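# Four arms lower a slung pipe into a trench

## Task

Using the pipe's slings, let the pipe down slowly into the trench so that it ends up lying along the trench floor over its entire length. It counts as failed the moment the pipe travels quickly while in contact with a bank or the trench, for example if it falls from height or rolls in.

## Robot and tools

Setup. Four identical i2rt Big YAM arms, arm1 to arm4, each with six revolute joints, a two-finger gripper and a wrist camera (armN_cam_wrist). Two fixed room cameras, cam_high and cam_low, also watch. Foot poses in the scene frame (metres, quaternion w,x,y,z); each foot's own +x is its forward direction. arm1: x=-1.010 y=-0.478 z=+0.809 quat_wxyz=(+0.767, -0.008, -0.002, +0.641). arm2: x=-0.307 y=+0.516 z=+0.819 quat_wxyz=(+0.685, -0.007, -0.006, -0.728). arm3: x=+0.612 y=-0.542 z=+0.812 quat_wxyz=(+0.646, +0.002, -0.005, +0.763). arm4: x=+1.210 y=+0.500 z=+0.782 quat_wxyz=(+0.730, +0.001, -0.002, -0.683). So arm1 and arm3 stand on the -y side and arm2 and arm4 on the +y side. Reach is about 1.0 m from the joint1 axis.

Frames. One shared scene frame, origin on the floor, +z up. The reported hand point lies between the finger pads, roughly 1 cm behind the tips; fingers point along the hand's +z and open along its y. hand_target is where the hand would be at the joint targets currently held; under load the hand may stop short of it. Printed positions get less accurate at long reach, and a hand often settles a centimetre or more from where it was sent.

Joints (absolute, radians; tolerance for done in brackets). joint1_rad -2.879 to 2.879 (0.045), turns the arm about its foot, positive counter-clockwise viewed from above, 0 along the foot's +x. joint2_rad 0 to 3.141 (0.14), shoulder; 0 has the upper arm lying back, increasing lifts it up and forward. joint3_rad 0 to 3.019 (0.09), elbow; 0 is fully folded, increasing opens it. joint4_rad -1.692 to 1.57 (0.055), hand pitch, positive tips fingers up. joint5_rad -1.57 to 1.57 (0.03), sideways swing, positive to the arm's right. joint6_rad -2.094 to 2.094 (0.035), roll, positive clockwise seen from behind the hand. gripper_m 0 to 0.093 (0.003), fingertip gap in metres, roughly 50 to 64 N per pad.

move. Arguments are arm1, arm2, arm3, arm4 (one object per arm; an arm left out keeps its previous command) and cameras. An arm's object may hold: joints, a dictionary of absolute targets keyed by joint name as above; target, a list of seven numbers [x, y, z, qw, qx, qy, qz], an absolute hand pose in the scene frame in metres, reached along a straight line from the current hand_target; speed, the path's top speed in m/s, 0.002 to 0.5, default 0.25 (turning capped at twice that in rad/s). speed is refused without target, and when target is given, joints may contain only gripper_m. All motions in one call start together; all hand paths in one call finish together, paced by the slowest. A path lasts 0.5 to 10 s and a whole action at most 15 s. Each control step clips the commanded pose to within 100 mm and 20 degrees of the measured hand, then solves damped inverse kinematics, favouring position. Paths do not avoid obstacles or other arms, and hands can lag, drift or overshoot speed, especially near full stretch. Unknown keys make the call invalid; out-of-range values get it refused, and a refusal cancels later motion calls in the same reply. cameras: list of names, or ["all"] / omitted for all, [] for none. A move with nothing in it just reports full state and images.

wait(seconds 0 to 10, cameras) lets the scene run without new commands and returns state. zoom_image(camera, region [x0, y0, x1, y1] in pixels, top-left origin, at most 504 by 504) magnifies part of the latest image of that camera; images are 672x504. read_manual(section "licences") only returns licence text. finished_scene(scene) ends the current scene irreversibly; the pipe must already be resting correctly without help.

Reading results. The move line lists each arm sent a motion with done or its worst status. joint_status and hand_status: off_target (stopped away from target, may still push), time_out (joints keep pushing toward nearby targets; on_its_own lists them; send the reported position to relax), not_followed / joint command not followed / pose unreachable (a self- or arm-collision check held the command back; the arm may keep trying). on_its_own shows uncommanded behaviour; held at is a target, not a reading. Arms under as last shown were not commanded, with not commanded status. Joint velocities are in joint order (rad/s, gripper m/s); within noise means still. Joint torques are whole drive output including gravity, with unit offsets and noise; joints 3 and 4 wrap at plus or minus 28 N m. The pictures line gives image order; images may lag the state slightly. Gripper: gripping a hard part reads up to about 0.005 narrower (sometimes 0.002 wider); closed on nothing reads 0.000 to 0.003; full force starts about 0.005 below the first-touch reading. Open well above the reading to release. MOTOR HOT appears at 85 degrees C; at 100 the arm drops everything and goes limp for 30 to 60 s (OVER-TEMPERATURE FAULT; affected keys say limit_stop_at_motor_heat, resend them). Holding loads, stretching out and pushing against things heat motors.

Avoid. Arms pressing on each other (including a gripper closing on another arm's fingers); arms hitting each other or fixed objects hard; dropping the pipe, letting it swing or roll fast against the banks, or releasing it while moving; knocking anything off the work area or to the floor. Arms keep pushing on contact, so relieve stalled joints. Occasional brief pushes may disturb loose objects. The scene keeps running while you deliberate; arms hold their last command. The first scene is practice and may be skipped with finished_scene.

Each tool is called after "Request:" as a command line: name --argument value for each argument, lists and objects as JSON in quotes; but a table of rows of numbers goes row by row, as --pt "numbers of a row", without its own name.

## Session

Request:
move

Scene clock: 0.00 s.
Joint torques (N m): no reading
Heat: arm1: hottest joint2_rad 30 °C; arm2: hottest gripper 29 °C; arm3: hottest joint2_rad 29 °C; arm4: hottest joint5_rad 29 °C.
Joint velocities: within noise
arm1.joint_positions: joint1_rad=+0.181 joint2_rad=+0.602 joint3_rad=+1.316 joint4_rad=-1.375 joint5_rad=-0.192 joint6_rad=-0.163 gripper_m=+0.09396
arm1.joint_status: not commanded
arm1.hand: x=-1.0505 y=-0.2438 z=+1.3067 quat_wxyz=(-0.278, +0.713, -0.545, -0.341) (m; scene frame)
arm1.hand_target: x=-1.0506 y=-0.2458 z=+1.3171 quat_wxyz=(-0.286, +0.710, -0.541, -0.348) (m; scene frame)
arm1.hand_status: not commanded
arm2.joint_positions: joint1_rad=-0.039 joint2_rad=+0.499 joint3_rad=+1.459 joint4_rad=-1.321 joint5_rad=-0.112 joint6_rad=+0.052 gripper_m=+0.09396
arm2.joint_status: not commanded
arm2.hand: x=-0.3042 y=+0.3531 z=+1.4191 quat_wxyz=(-0.429, -0.599, -0.556, +0.384) (m; scene frame)
arm2.hand_target: x=-0.3038 y=+0.3567 z=+1.4295 quat_wxyz=(-0.436, -0.593, -0.552, +0.392) (m; scene frame)
arm2.hand_status: not commanded
arm3.joint_positions: joint1_rad=+0.407 joint2_rad=+0.468 joint3_rad=+1.336 joint4_rad=-1.245 joint5_rad=-0.228 joint6_rad=-0.247 gripper_m=+0.09396
arm3.joint_status: not commanded
arm3.hand: x=+0.4758 y=-0.4108 z=+1.3764 quat_wxyz=(-0.254, +0.787, -0.239, -0.508) (m; scene frame)
arm3.hand_target: x=+0.4780 y=-0.4143 z=+1.3862 quat_wxyz=(-0.260, +0.782, -0.236, -0.516) (m; scene frame)
arm3.hand_status: not commanded
arm4.joint_positions: joint1_rad=+0.227 joint2_rad=+0.629 joint3_rad=+1.327 joint4_rad=-1.242 joint5_rad=-0.022 joint6_rad=+0.203 gripper_m=+0.09396
arm4.joint_status: not commanded
arm4.hand: x=+1.2857 y=+0.2529 z=+1.3081 quat_wxyz=(-0.429, -0.584, -0.645, +0.243) (m; scene frame)
arm4.hand_target: x=+1.2850 y=+0.2550 z=+1.3231 quat_wxyz=(-0.441, -0.578, -0.639, +0.250) (m; scene frame)
arm4.hand_status: not commanded
pictures: arm1_cam_wrist, arm2_cam_wrist, arm3_cam_wrist, arm4_cam_wrist, cam_high, cam_low

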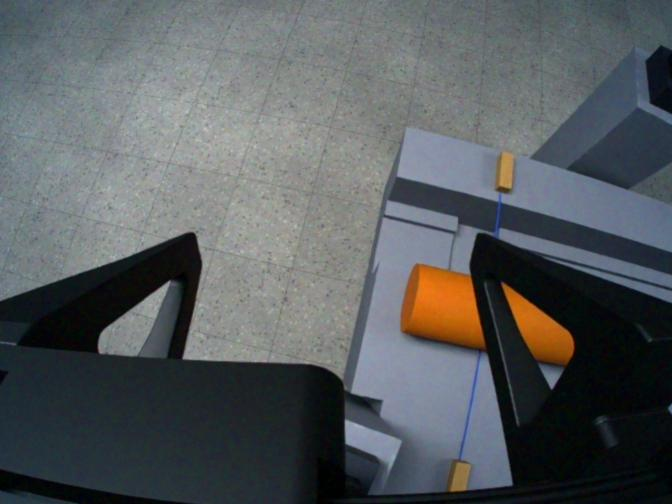

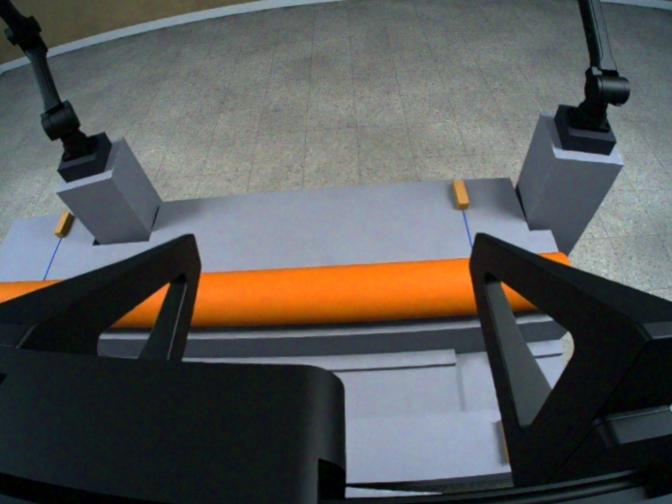

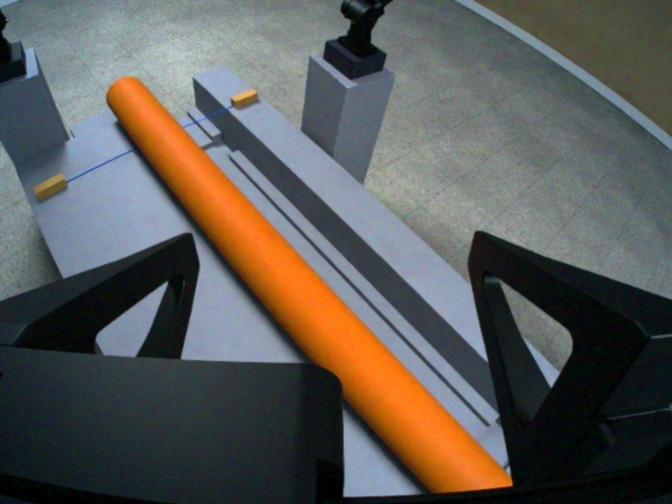

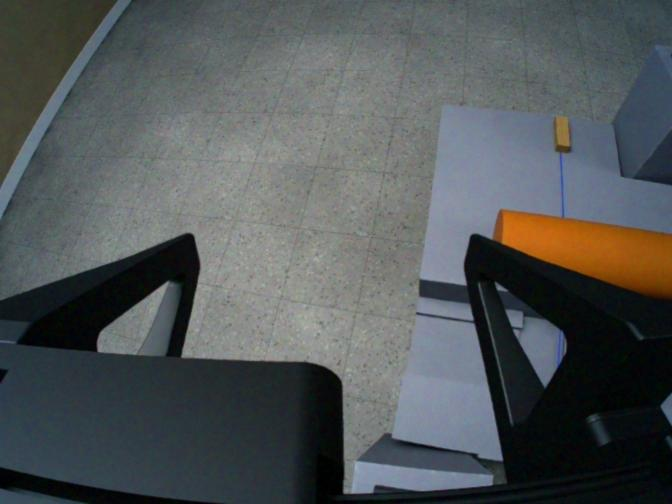

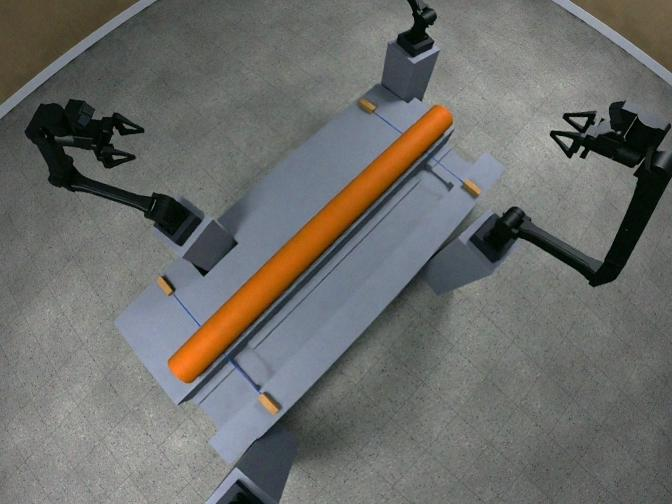

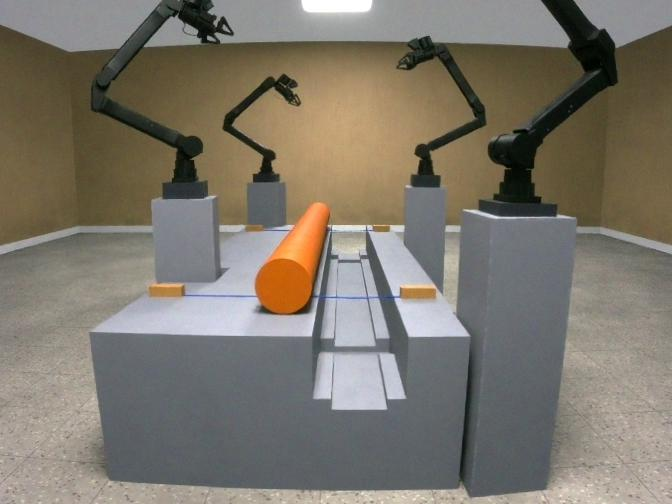

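Request:
move --arm1 '{"target":[-0.67,-0.5,0.85,0,0.707,-0.707,0]}' --arm2 '{"target":[-0.69,0.3,0.85,0,0.707,0.707,0]}' --arm3 '{"target":[0.91,-0.5,0.85,0,0.707,-0.707,0]}' --arm4 '{"target":[0.91,0.3,0.85,0,0.707,0.707,0]}' --cameras '["cam_high"]'

Request:
move --arm1 '{"target":[-0.66,-0.52,0.60,0,0.707,-0.707,0]}' --arm2 '{"target":[-0.685,0.33,0.60,0,0.707,0.707,0]}' --arm3 '{"target":[0.91,-0.53,0.60,0,0.707,-0.707,0]}' --arm4 '{"target":[0.905,0.33,0.60,0,0.707,0.707,0]}'

Scene clock: 8.63 s.
Joint torques (N m): arm1=[-0.38 -9.35 8.31 0.69 0 -0.04] | arm2=[0.44 -14.8 11.97 -0.12 -0.07 0.06] | arm3=[1.49 -10.75 7.92 -0.4 -0.36 -0.06] | arm4=[-0.38 -10.46 7.84 0.65 0.08 -0.01]
Heat: arm1: hottest joint2_rad 30 °C; arm2: hottest joint3_rad 29 °C; arm3: hottest joint2_rad 29 °C; arm4: hottest joint3_rad 29 °C.
move: arm1 done; arm2 off_target; arm3 off_target; arm4 off_target
Joint velocities: within noise
arm1.joint_positions: joint1_rad=-1.453 joint2_rad=+1.433 joint3_rad=+0.779 joint4_rad=-0.950 joint5_rad=-0.010 joint6_rad=-1.633 gripper_m=+0.09396
arm1.joint_status: not commanded
arm1.hand: x=-0.6791 y=-0.4966 z=+0.8483 quat_wxyz=(+0.005, +0.708, -0.707, -0.008) (m; scene frame)
arm1.hand_target: x=-0.6703 y=-0.5000 z=+0.8501 quat_wxyz=(+0.000, +0.707, -0.707, +0.000) (m; scene frame)
arm1.hand_status: done (0.010 m and 1.1 deg from the pose sent, 0.647 m and 54.2 deg at the start; a joint's target at an end of its range on 32 of 126 steps)
arm2.joint_positions: joint1_rad=-1.002 joint2_rad=+1.696 joint3_rad=+1.011 joint4_rad=-0.965 joint5_rad=+0.012 joint6_rad=-1.044 gripper_m=+0.09396
arm2.joint_status: not commanded
arm2.hand: x=-0.6687 y=+0.3179 z=+0.8325 quat_wxyz=(-0.010, -0.713, -0.700, -0.033) (m; scene frame)
arm2.hand_target: x=-0.6888 y=+0.3005 z=+0.8508 quat_wxyz=(+0.000, -0.707, -0.707, +0.000) (m; scene frame)
arm2.hand_status: off_target (0.033 m and 4.1 deg from the pose sent, 0.690 m and 70.5 deg at the start)
arm3.joint_positions: joint1_rad=-1.591 joint2_rad=+1.338 joint3_rad=+0.665 joint4_rad=-0.921 joint5_rad=+0.012 joint6_rad=-1.414 gripper_m=+0.09397
arm3.joint_status: not commanded
arm3.hand: x=+0.9024 y=-0.5029 z=+0.8417 quat_wxyz=(+0.009, +0.703, -0.711, -0.005) (m; scene frame)
arm3.hand_target: x=+0.9098 y=-0.5000 z=+0.8499 quat_wxyz=(+0.000, +0.707, -0.707, +0.000) (m; scene frame)
arm3.hand_status: off_target (0.012 m and 1.3 deg from the pose sent, 0.688 m and 86.9 deg at the start; pose on its path clipped on 70 of 126 steps; a joint's target at an end of its range on 34 of 126 steps)
arm4.joint_positions: joint1_rad=-1.035 joint2_rad=+1.433 joint3_rad=+0.862 joint4_rad=-1.037 joint5_rad=+0.003 joint6_rad=-0.964 gripper_m=+0.09396
arm4.joint_status: not commanded
arm4.hand: x=+0.9210 y=+0.3031 z=+0.8419 quat_wxyz=(-0.004, -0.709, -0.705, -0.019) (m; scene frame)
arm4.hand_target: x=+0.9101 y=+0.3001 z=+0.8502 quat_wxyz=(+0.000, -0.707, -0.707, +0.000) (m; scene frame)
arm4.hand_status: off_target (0.014 m and 2.3 deg from the pose sent, 0.594 m and 59.3 deg at the start)
pictures: cam_high

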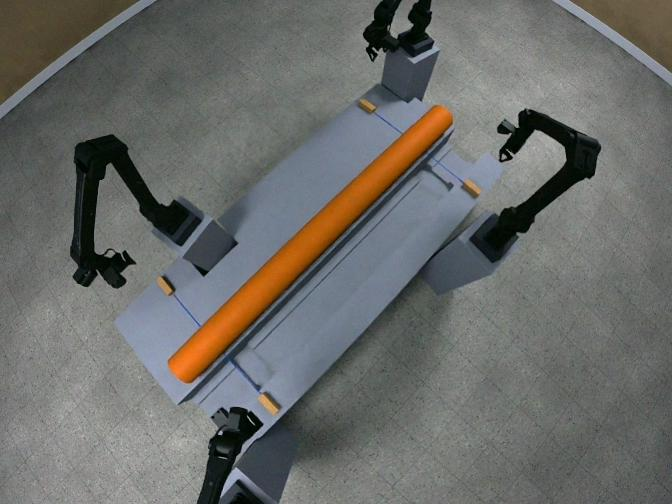

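Scene clock: 10.40 s.
Joint torques (N m): arm1=[-0.03 -13.98 2.61 0.92 0 -0.11] | arm2=[-1.49 -17.61 4.71 0.01 -0.09 0.04] | arm3=[0.62 -15.56 0.9 0.36 -0.31 -0.07] | arm4=[-0.26 -13.98 2.52 0.66 0.06 -0.01]
Heat: arm1: hottest joint2_rad 30 °C; arm2: hottest joint3_rad 29 °C; arm3: hottest joint2_rad 29 °C; arm4: hottest joint3_rad 29 °C.
move: arm1 done; arm2 off_target; arm3 done; arm4 off_target
Joint velocities: within noise
arm1.joint_positions: joint1_rad=-1.502 joint2_rad=+2.142 joint3_rad=+0.744 joint4_rad=-0.203 joint5_rad=-0.009 joint6_rad=-1.677 gripper_m=+0.09396
arm1.joint_status: not commanded
arm1.hand: x=-0.6675 y=-0.5161 z=+0.6021 quat_wxyz=(+0.004, +0.706, -0.708, -0.007) (m; scene frame)
arm1.hand_target: x=-0.6600 y=-0.5200 z=+0.6002 quat_wxyz=(+0.000, +0.707, -0.707, +0.000) (m; scene frame)
arm1.hand_status: done (0.009 m and 0.9 deg from the pose sent, 0.250 m and 1.1 deg at the start)
arm2.joint_positions: joint1_rad=-1.041 joint2_rad=+2.241 joint3_rad=+0.942 joint4_rad=-0.329 joint5_rad=+0.014 joint6_rad=-1.107 gripper_m=+0.09396
arm2.joint_status: not commanded
arm2.hand: x=-0.6643 y=+0.3346 z=+0.5926 quat_wxyz=(-0.008, -0.705, -0.709, -0.023) (m; scene frame)
arm2.hand_target: x=-0.6847 y=+0.3302 z=+0.6004 quat_wxyz=(+0.000, -0.707, -0.707, +0.000) (m; scene frame)
arm2.hand_status: off_target (0.022 m and 2.8 deg from the pose sent, 0.233 m and 4.1 deg at the start)
arm3.joint_positions: joint1_rad=-1.686 joint2_rad=+2.130 joint3_rad=+0.599 joint4_rad=-0.064 joint5_rad=+0.012 joint6_rad=-1.521 gripper_m=+0.09397
arm3.joint_status: not commanded
arm3.hand: x=+0.9021 y=-0.5284 z=+0.5987 quat_wxyz=(+0.008, +0.707, -0.707, -0.006) (m; scene frame)
arm3.hand_target: x=+0.9099 y=-0.5300 z=+0.6001 quat_wxyz=(+0.000, +0.707, -0.707, +0.000) (m; scene frame)
arm3.hand_status: done (0.008 m and 1.2 deg from the pose sent, 0.243 m and 1.3 deg at the start)
arm4.joint_positions: joint1_rad=-1.118 joint2_rad=+2.058 joint3_rad=+0.712 joint4_rad=-0.261 joint5_rad=+0.004 joint6_rad=-1.047 gripper_m=+0.09396
arm4.joint_status: not commanded
arm4.hand: x=+0.9187 y=+0.3338 z=+0.5944 quat_wxyz=(-0.005, -0.709, -0.705, -0.018) (m; scene frame)
arm4.hand_target: x=+0.9051 y=+0.3301 z=+0.6002 quat_wxyz=(+0.000, -0.707, -0.707, +0.000) (m; scene frame)
arm4.hand_status: off_target (0.015 m and 2.2 deg from the pose sent, 0.244 m and 2.3 deg at the start)
pictures: arm1_cam_wrist, arm2_cam_wrist, arm3_cam_wrist, arm4_cam_wrist, cam_high, cam_low

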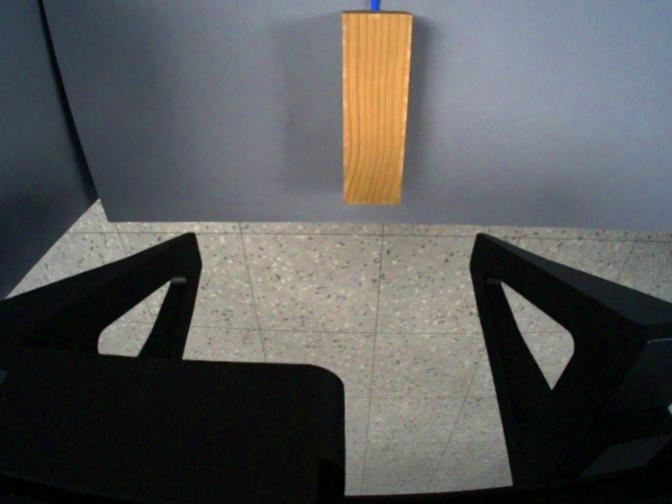

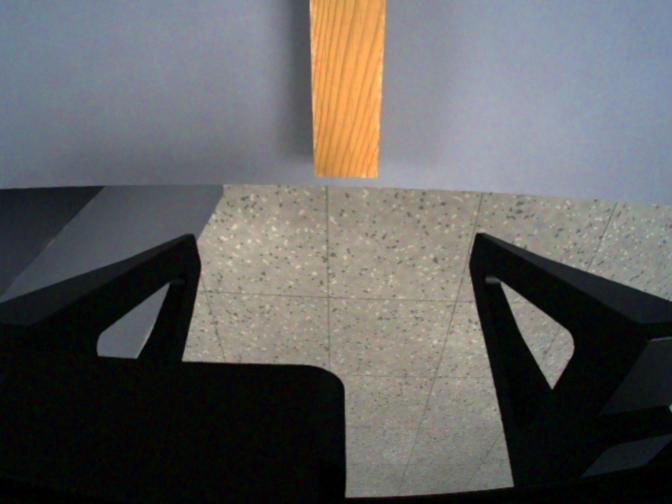

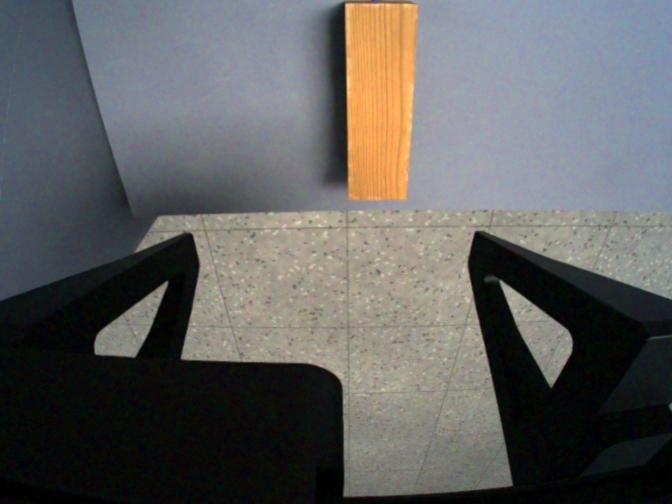

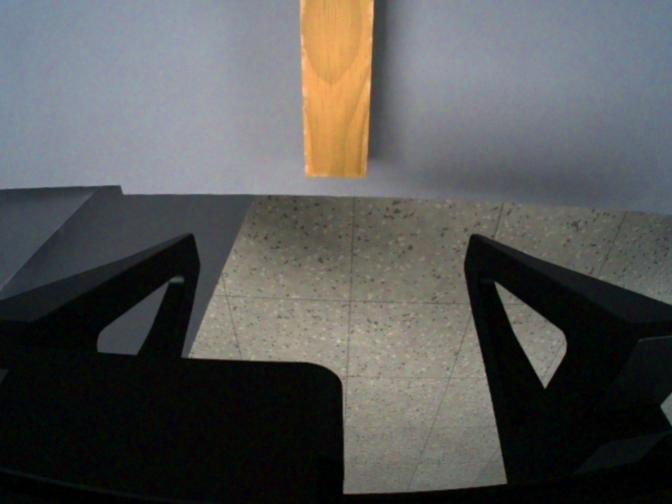

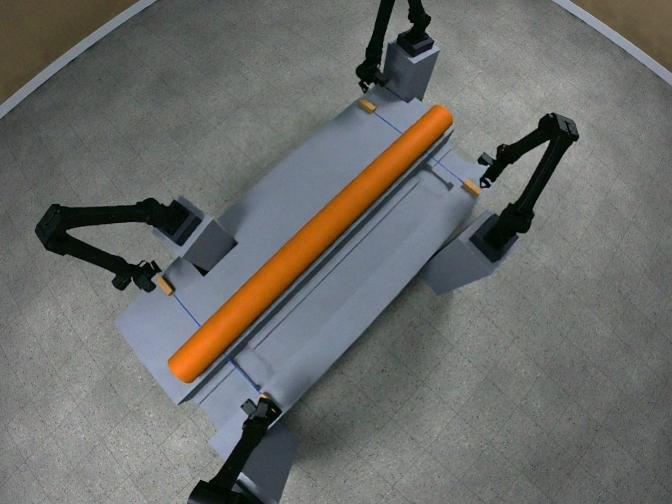

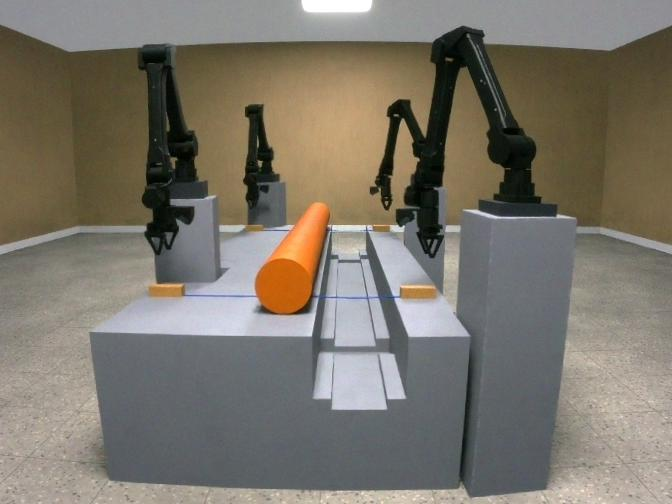

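Request:
move --arm1 '{"target":[-0.655,-0.503,0.485,0,0.707,-0.707,0],"speed":0.2}' --arm2 '{"target":[-0.683,0.31,0.485,0,0.707,0.707,0],"speed":0.2}' --arm3 '{"target":[0.920,-0.516,0.485,0,0.707,-0.707,0],"speed":0.2}' --arm4 '{"target":[0.904,0.308,0.488,0,0.707,0.707,0],"speed":0.2}' --cameras '["arm1_cam_wrist","arm2_cam_wrist","arm3_cam_wrist","arm4_cam_wrist"]'

Scene clock: 18.33 s.
Joint torques (N m): arm1=[0.26 -14.86 0.39 0.83 -0.07 0.1] | arm2=[0.26 -18.9 2.71 0.02 -0.14 0.22] | arm3=[2.02 -17.2 -0.91 0.39 -0.33 0.1] | arm4=[0.91 -15.27 0.91 0.68 0.02 0.32]
Heat: arm1: hottest joint2_rad 30 °C; arm2: hottest joint2_rad 29 °C; arm3: hottest joint2_rad 29 °C; arm4: hottest joint3_rad 29 °C.
move: arm1 done; arm2 off_target; arm3 done; arm4 off_target
Joint velocities: within noise
arm1.joint_positions: joint1_rad=-1.462 joint2_rad=+2.490 joint3_rad=+0.898 joint4_rad=+0.004 joint5_rad=-0.009 joint6_rad=-1.646 gripper_m=+0.09396
arm1.joint_status: not commanded
arm1.hand: x=-0.6546 y=-0.5045 z=+0.4903 quat_wxyz=(+0.000, +0.709, -0.705, -0.001) (m; scene frame)
arm1.hand_target: x=-0.6551 y=-0.5031 z=+0.4851 quat_wxyz=(+0.000, +0.707, -0.707, +0.000) (m; scene frame)
arm1.hand_status: done (0.006 m and 0.3 deg from the pose sent, 0.119 m and 0.9 deg at the start)
arm2.joint_positions: joint1_rad=-1.023 joint2_rad=+2.555 joint3_rad=+1.105 joint4_rad=-0.168 joint5_rad=+0.014 joint6_rad=-1.081 gripper_m=+0.09396
arm2.joint_status: not commanded
arm2.hand: x=-0.6704 y=+0.3217 z=+0.4799 quat_wxyz=(-0.006, -0.708, -0.706, -0.018) (m; scene frame)
arm2.hand_target: x=-0.6829 y=+0.3100 z=+0.4853 quat_wxyz=(+0.000, -0.707, -0.707, +0.000) (m; scene frame)
arm2.hand_status: off_target (0.018 m and 2.2 deg from the pose sent, 0.112 m and 2.7 deg at the start)
arm3.joint_positions: joint1_rad=-1.661 joint2_rad=+2.511 joint3_rad=+0.787 joint4_rad=+0.143 joint5_rad=+0.012 joint6_rad=-1.496 gripper_m=+0.09397
arm3.joint_status: not commanded
arm3.hand: x=+0.9188 y=-0.5189 z=+0.4864 quat_wxyz=(+0.003, +0.707, -0.707, -0.001) (m; scene frame)
arm3.hand_target: x=+0.9201 y=-0.5160 z=+0.4851 quat_wxyz=(+0.000, +0.707, -0.707, +0.000) (m; scene frame)
arm3.hand_status: done (0.003 m and 0.4 deg from the pose sent, 0.116 m and 1.2 deg at the start)
arm4.joint_positions: joint1_rad=-1.085 joint2_rad=+2.407 joint3_rad=+0.857 joint4_rad=-0.049 joint5_rad=+0.004 joint6_rad=-1.026 gripper_m=+0.09396
arm4.joint_status: not commanded
arm4.hand: x=+0.9125 y=+0.3167 z=+0.4854 quat_wxyz=(-0.004, -0.705, -0.709, -0.014) (m; scene frame)
arm4.hand_target: x=+0.9039 y=+0.3079 z=+0.4882 quat_wxyz=(+0.000, -0.707, -0.707, +0.000) (m; scene frame)
arm4.hand_status: off_target (0.012 m and 1.8 deg from the pose sent, 0.110 m and 2.2 deg at the start)
pictures: arm1_cam_wrist, arm2_cam_wrist, arm3_cam_wrist, arm4_cam_wrist

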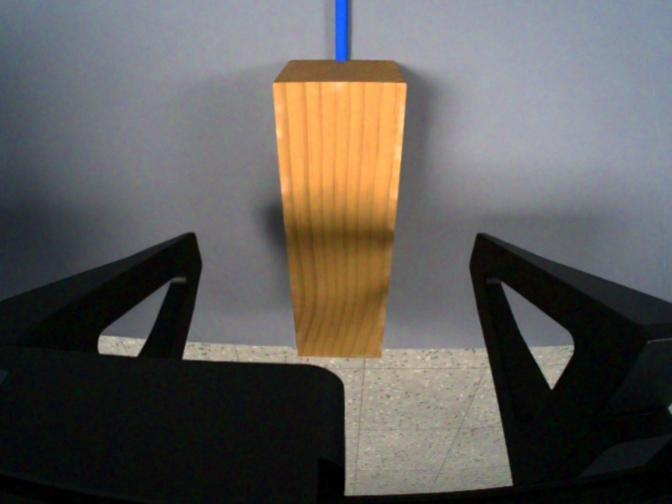

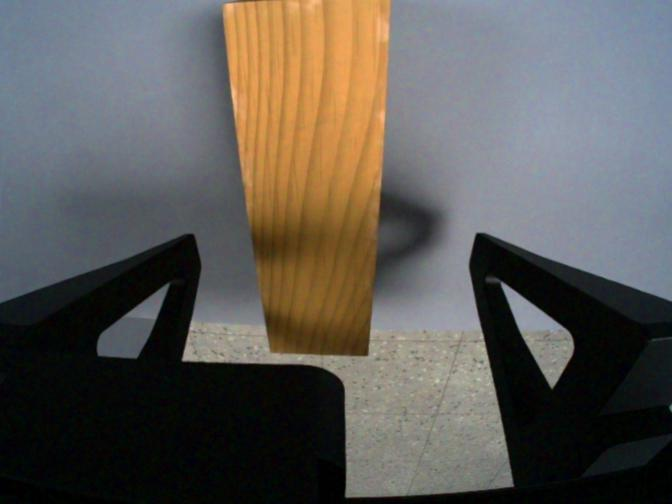

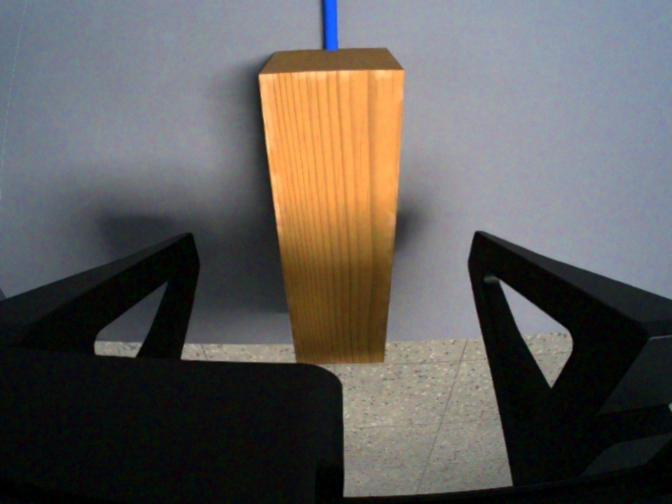

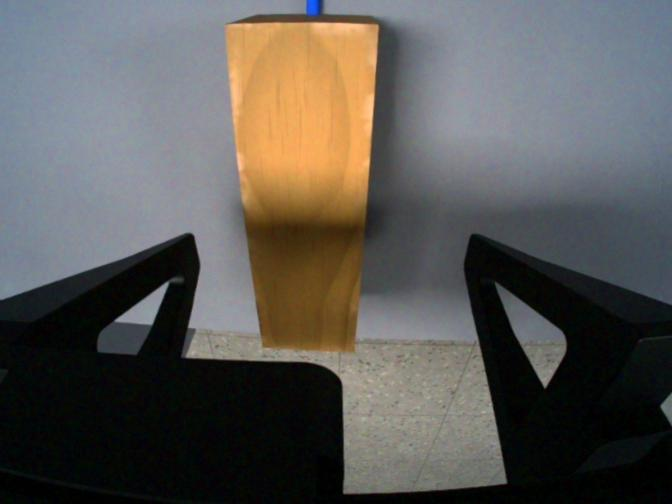

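Request:
move --arm1 '{"target":[-0.652,-0.503,0.456,0,0.707,-0.707,0],"speed":0.1}' --arm2 '{"target":[-0.668,0.308,0.460,0,0.707,0.707,0],"speed":0.1}' --arm3 '{"target":[0.920,-0.516,0.456,0,0.707,-0.707,0],"speed":0.1}' --arm4 '{"target":[0.918,0.308,0.460,0,0.707,0.707,0],"speed":0.1}' --cameras '["arm1_cam_wrist","arm2_cam_wrist","arm3_cam_wrist","arm4_cam_wrist"]'

Scene clock: 22.73 s.
Joint torques (N m): arm1=[-0.15 -14.39 0.38 0.98 -0.04 0.1] | arm2=[0.26 -16.97 2.35 0.08 -0.2 0.2] | arm3=[1.79 -16.56 -0.96 0.43 -0.32 0.09] | arm4=[1.03 -13.86 0.46 0.76 -0.11 0.29]
Heat: arm1: hottest joint2_rad 30 °C; arm2: hottest joint2_rad 29 °C; arm3: hottest joint2_rad 29 °C; arm4: hottest joint3_rad 29 °C.
move: arm1 off_target; arm2 done; arm3 done; arm4 done
Joint velocities: within noise
arm1.joint_positions: joint1_rad=-1.462 joint2_rad=+2.560 joint3_rad=+0.954 joint4_rad=+0.031 joint5_rad=-0.009 joint6_rad=-1.645 gripper_m=+0.09396
arm1.joint_status: not commanded
arm1.hand: x=-0.6451 y=-0.5053 z=+0.4663 quat_wxyz=(-0.004, +0.709, -0.706, +0.004) (m; scene frame)
arm1.hand_target: x=-0.6522 y=-0.5031 z=+0.4564 quat_wxyz=(+0.000, +0.707, -0.707, +0.000) (m; scene frame)
arm1.hand_status: off_target (0.013 m and 0.7 deg from the pose sent, 0.034 m and 0.4 deg at the start)
arm2.joint_positions: joint1_rad=-1.003 joint2_rad=+2.600 joint3_rad=+1.112 joint4_rad=-0.112 joint5_rad=+0.015 joint6_rad=-1.060 gripper_m=+0.09396
arm2.joint_status: not commanded
arm2.hand: x=-0.6638 y=+0.3157 z=+0.4626 quat_wxyz=(-0.002, -0.708, -0.706, -0.009) (m; scene frame)
arm2.hand_target: x=-0.6680 y=+0.3080 z=+0.4601 quat_wxyz=(+0.000, -0.707, -0.707, +0.000) (m; scene frame)
arm2.hand_status: done (0.009 m and 1.1 deg from the pose sent, 0.024 m and 2.2 deg at the start)
arm3.joint_positions: joint1_rad=-1.661 joint2_rad=+2.590 joint3_rad=+0.837 joint4_rad=+0.179 joint5_rad=+0.012 joint6_rad=-1.496 gripper_m=+0.09397
arm3.joint_status: not commanded
arm3.hand: x=+0.9226 y=-0.5184 z=+0.4606 quat_wxyz=(+0.000, +0.707, -0.707, +0.001) (m; scene frame)
arm3.hand_target: x=+0.9200 y=-0.5161 z=+0.4561 quat_wxyz=(+0.000, +0.707, -0.707, +0.000) (m; scene frame)
arm3.hand_status: done (0.006 m and 0.2 deg from the pose sent, 0.031 m and 0.4 deg at the start)
arm4.joint_positions: joint1_rad=-1.066 joint2_rad=+2.475 joint3_rad=+0.869 joint4_rad=+0.022 joint5_rad=+0.008 joint6_rad=-1.002 gripper_m=+0.09396
arm4.joint_status: not commanded
arm4.hand: x=+0.9201 y=+0.3141 z=+0.4627 quat_wxyz=(+0.000, -0.706, -0.708, -0.008) (m; scene frame)
arm4.hand_target: x=+0.9181 y=+0.3081 z=+0.4601 quat_wxyz=(+0.000, -0.707, -0.707, +0.000) (m; scene frame)
arm4.hand_status: done (0.007 m and 0.9 deg from the pose sent, 0.027 m and 1.8 deg at the start)
pictures: arm1_cam_wrist, arm2_cam_wrist, arm3_cam_wrist, arm4_cam_wrist

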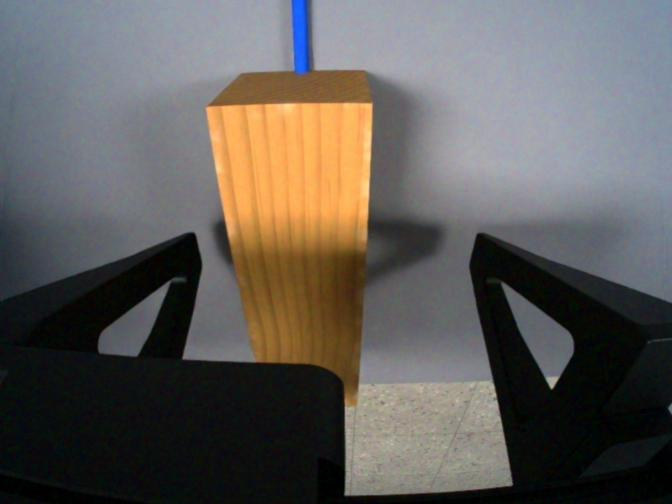

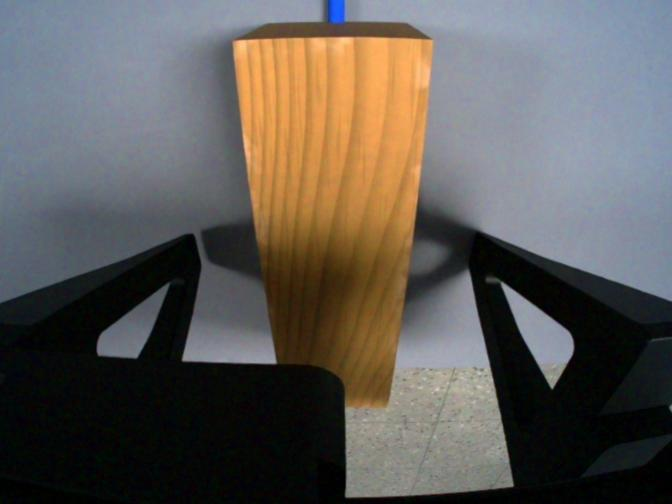

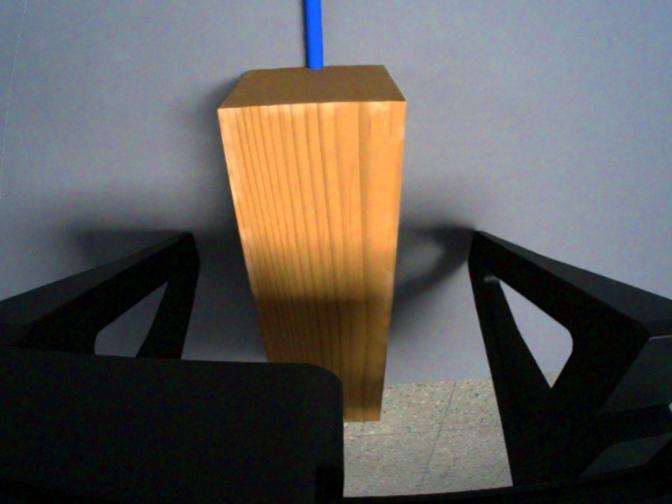

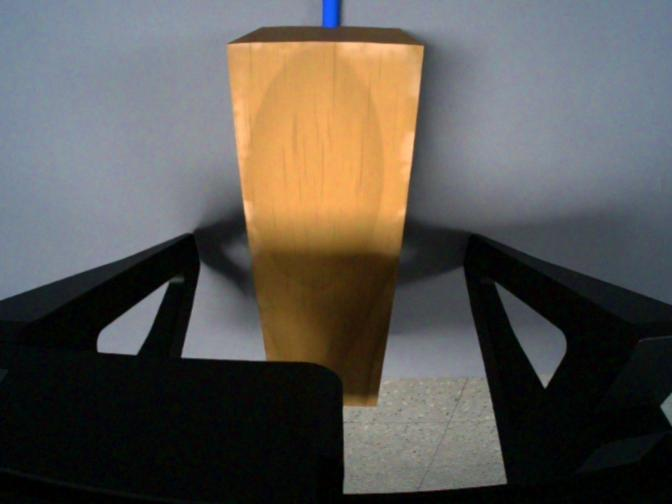

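Request:
move --arm1 '{"target":[-0.660,-0.503,0.458,0,0.707,-0.707,0],"speed":0.1,"joints":{"gripper_m":0.03}}' --arm2 '{"joints":{"gripper_m":0.03}}' --arm3 '{"joints":{"gripper_m":0.03}}' --arm4 '{"joints":{"gripper_m":0.03}}' --cameras '["arm1_cam_wrist"]'

Request:
move --arm1 '{"target":[-0.655,-0.36,0.70,0,0.707,-0.707,0],"speed":0.15}' --arm2 '{"target":[-0.664,0.14,0.70,0,0.707,0.707,0],"speed":0.15}' --arm3 '{"target":[0.918,-0.36,0.70,0,0.707,-0.707,0],"speed":0.15}' --arm4 '{"target":[0.918,0.14,0.70,0,0.707,0.707,0],"speed":0.15}'

Scene clock: 28.07 s.
Joint torques (N m): arm1=[0.21 -14.97 -0.79 1.03 -0.1 0.09] | arm2=[0.26 -16.91 2.25 0.03 -0.19 0.21] | arm3=[1.79 -16.44 -1.03 0.42 -0.32 0.09] | arm4=[0.91 -13.92 0.36 0.66 -0.02 0.28]
Heat: arm1: hottest joint2_rad 30 °C; arm2: hottest joint2_rad 29 °C; arm3: hottest joint2_rad 30 °C; arm4: hottest joint3_rad 29 °C.
move: arm1 off_target; arm2 off_target; arm3 off_target; arm4 off_target
Joint velocities: within noise
arm1.joint_positions: joint1_rad=-1.462 joint2_rad=+2.560 joint3_rad=+0.943 joint4_rad=+0.049 joint5_rad=-0.009 joint6_rad=-1.645 gripper_m=+0.03422
arm1.joint_status: gripper_m off_target (ended at +0.03425, target +0.03000)
arm1.hand: x=-0.6474 y=-0.5052 z=+0.4664 quat_wxyz=(-0.006, +0.709, -0.706, +0.006) (m; scene frame)
arm1.hand_target: x=-0.6601 y=-0.5031 z=+0.4585 quat_wxyz=(+0.000, +0.707, -0.707, +0.000) (m; scene frame)
arm1.hand_status: off_target (0.015 m and 1.1 deg from the pose sent, 0.017 m and 0.7 deg at the start)
arm2.joint_positions: joint1_rad=-1.003 joint2_rad=+2.600 joint3_rad=+1.113 joint4_rad=-0.111 joint5_rad=+0.015 joint6_rad=-1.060 gripper_m=+0.03464
arm2.joint_status: gripper_m off_target (ended at +0.03467, target +0.03000)
arm2.hand: x=-0.6649 y=+0.3151 z=+0.4626 quat_wxyz=(-0.002, -0.708, -0.706, -0.008) (m; scene frame)
arm2.hand_target: x=-0.6679 y=+0.3081 z=+0.4601 quat_wxyz=(+0.000, -0.707, -0.707, +0.000) (m; scene frame)
arm2.hand_status: not commanded
arm3.joint_positions: joint1_rad=-1.661 joint2_rad=+2.590 joint3_rad=+0.837 joint4_rad=+0.179 joint5_rad=+0.012 joint6_rad=-1.496 gripper_m=+0.03490
arm3.joint_status: gripper_m off_target (ended at +0.03493, target +0.03000)
arm3.hand: x=+0.9228 y=-0.5183 z=+0.4606 quat_wxyz=(+0.000, +0.707, -0.707, +0.001) (m; scene frame)
arm3.hand_target: x=+0.9200 y=-0.5160 z=+0.4561 quat_wxyz=(+0.000, +0.707, -0.707, +0.000) (m; scene frame)
arm3.hand_status: not commanded
arm4.joint_positions: joint1_rad=-1.066 joint2_rad=+2.475 joint3_rad=+0.872 joint4_rad=+0.026 joint5_rad=+0.005 joint6_rad=-1.001 gripper_m=+0.03497
arm4.joint_status: gripper_m off_target (ended at +0.03500, target +0.03000)
arm4.hand: x=+0.9182 y=+0.3124 z=+0.4627 quat_wxyz=(-0.001, -0.707, -0.708, -0.005) (m; scene frame)
arm4.hand_target: x=+0.9180 y=+0.3080 z=+0.4601 quat_wxyz=(+0.000, -0.707, -0.707, +0.000) (m; scene frame)
arm4.hand_status: not commanded
pictures: arm1_cam_wrist

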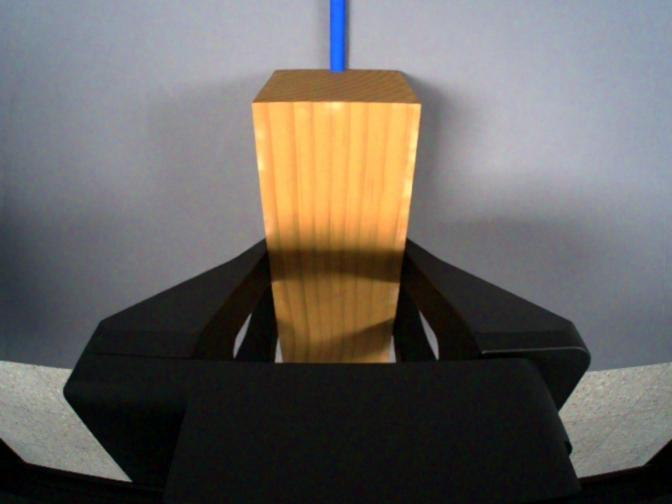

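Scene clock: 30.73 s.
Joint torques (N m): arm1=[-0.03 -14.56 5.29 0.08 -0.17 0.12] | arm2=[0.03 -20.13 9.25 -0.98 -0.19 0.23] | arm3=[1.49 -16.09 5 -0.39 -0.27 0.11] | arm4=[0.91 -17.26 7.41 -0.32 0.01 0.31]
Heat: arm1: hottest joint2_rad 30 °C; arm2: hottest joint2_rad 30 °C; arm3: hottest joint2_rad 30 °C; arm4: hottest joint3_rad 29 °C.
move: arm1 done; arm2 off_target; arm3 off_target; arm4 off_target
Joint velocities: within noise
arm1.joint_positions: joint1_rad=-1.076 joint2_rad=+1.874 joint3_rad=+0.768 joint4_rad=-0.484 joint5_rad=-0.012 joint6_rad=-1.261 gripper_m=+0.03422
arm1.joint_status: not commanded
arm1.hand: x=-0.6613 y=-0.3635 z=+0.6948 quat_wxyz=(+0.004, +0.710, -0.705, -0.002) (m; scene frame)
arm1.hand_target: x=-0.6549 y=-0.3599 z=+0.7001 quat_wxyz=(+0.000, +0.707, -0.707, +0.000) (m; scene frame)
arm1.hand_status: done (0.009 m and 0.7 deg from the pose sent, 0.275 m and 1.1 deg at the start)
arm2.joint_positions: joint1_rad=-0.704 joint2_rad=+2.136 joint3_rad=+1.203 joint4_rad=-0.686 joint5_rad=+0.011 joint6_rad=-0.765 gripper_m=+0.03464
arm2.joint_status: not commanded
arm2.hand: x=-0.6534 y=+0.1571 z=+0.6852 quat_wxyz=(+0.001, -0.707, -0.707, -0.018) (m; scene frame)
arm2.hand_target: x=-0.6636 y=+0.1403 z=+0.7003 quat_wxyz=(+0.000, -0.707, -0.707, +0.000) (m; scene frame)
arm2.hand_status: off_target (0.025 m and 2.0 deg from the pose sent, 0.295 m and 0.9 deg at the start)
arm3.joint_positions: joint1_rad=-1.200 joint2_rad=+1.851 joint3_rad=+0.709 joint4_rad=-0.453 joint5_rad=+0.008 joint6_rad=-1.038 gripper_m=+0.03490
arm3.joint_status: not commanded
arm3.hand: x=+0.9095 y=-0.3669 z=+0.6947 quat_wxyz=(+0.008, +0.708, -0.706, -0.002) (m; scene frame)
arm3.hand_target: x=+0.9179 y=-0.3600 z=+0.7001 quat_wxyz=(+0.000, +0.707, -0.707, +0.000) (m; scene frame)
arm3.hand_status: off_target (0.012 m and 1.0 deg from the pose sent, 0.287 m and 0.2 deg at the start)
arm4.joint_positions: joint1_rad=-0.752 joint2_rad=+1.953 joint3_rad=+1.017 joint4_rad=-0.677 joint5_rad=+0.005 joint6_rad=-0.694 gripper_m=+0.03497
arm4.joint_status: not commanded
arm4.hand: x=+0.9291 y=+0.1586 z=+0.6829 quat_wxyz=(+0.002, -0.704, -0.710, -0.022) (m; scene frame)
arm4.hand_target: x=+0.9184 y=+0.1404 z=+0.7002 quat_wxyz=(+0.000, -0.707, -0.707, +0.000) (m; scene frame)
arm4.hand_status: off_target (0.028 m and 2.5 deg from the pose sent, 0.293 m and 0.5 deg at the start)
pictures: arm1_cam_wrist, arm2_cam_wrist, arm3_cam_wrist, arm4_cam_wrist, cam_high, cam_low

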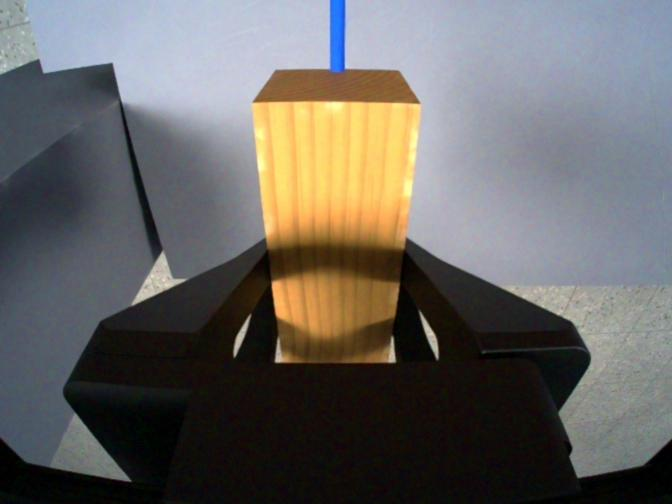

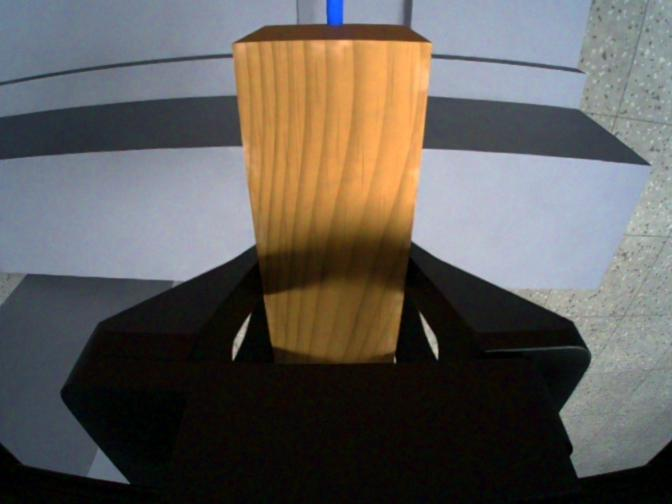

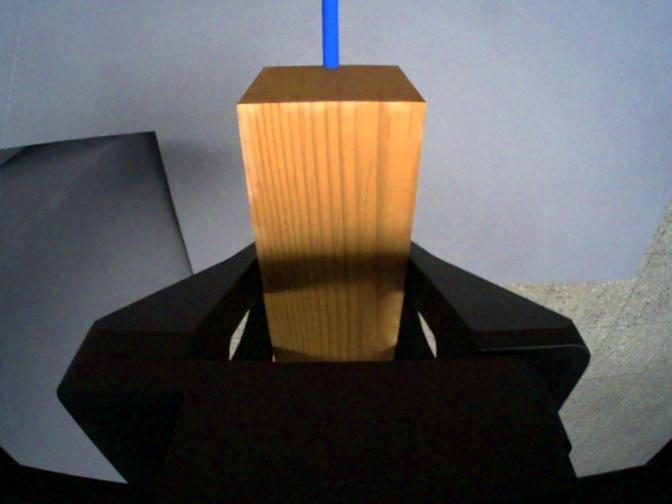

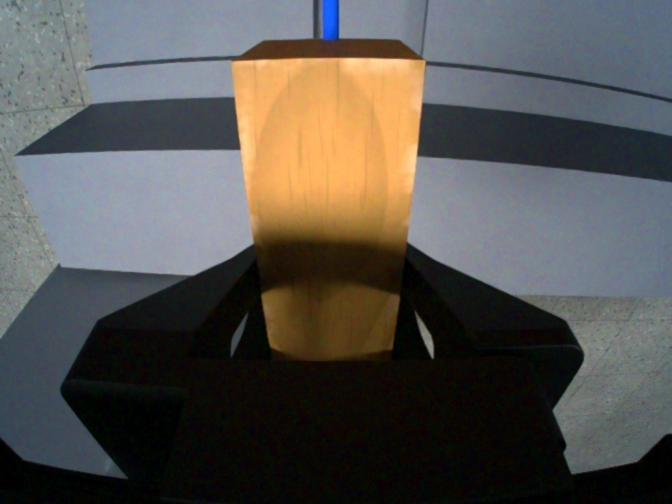

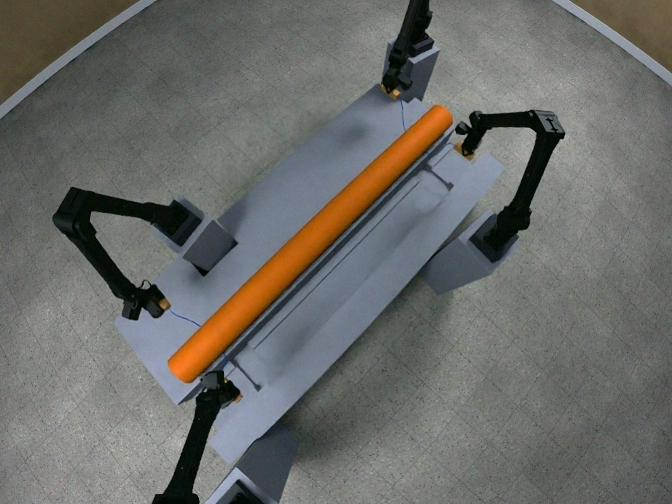

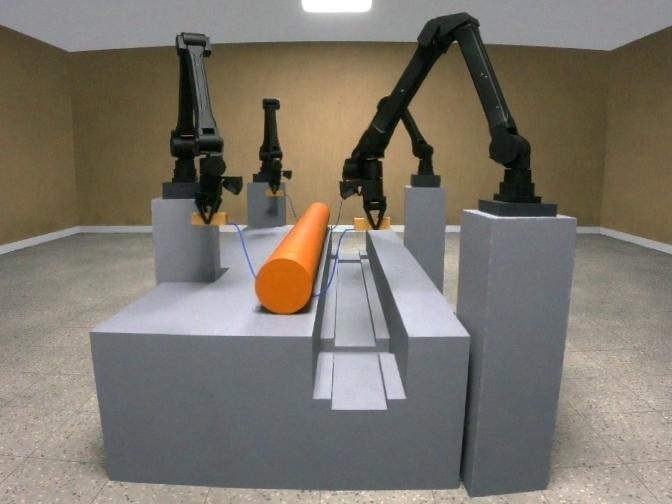

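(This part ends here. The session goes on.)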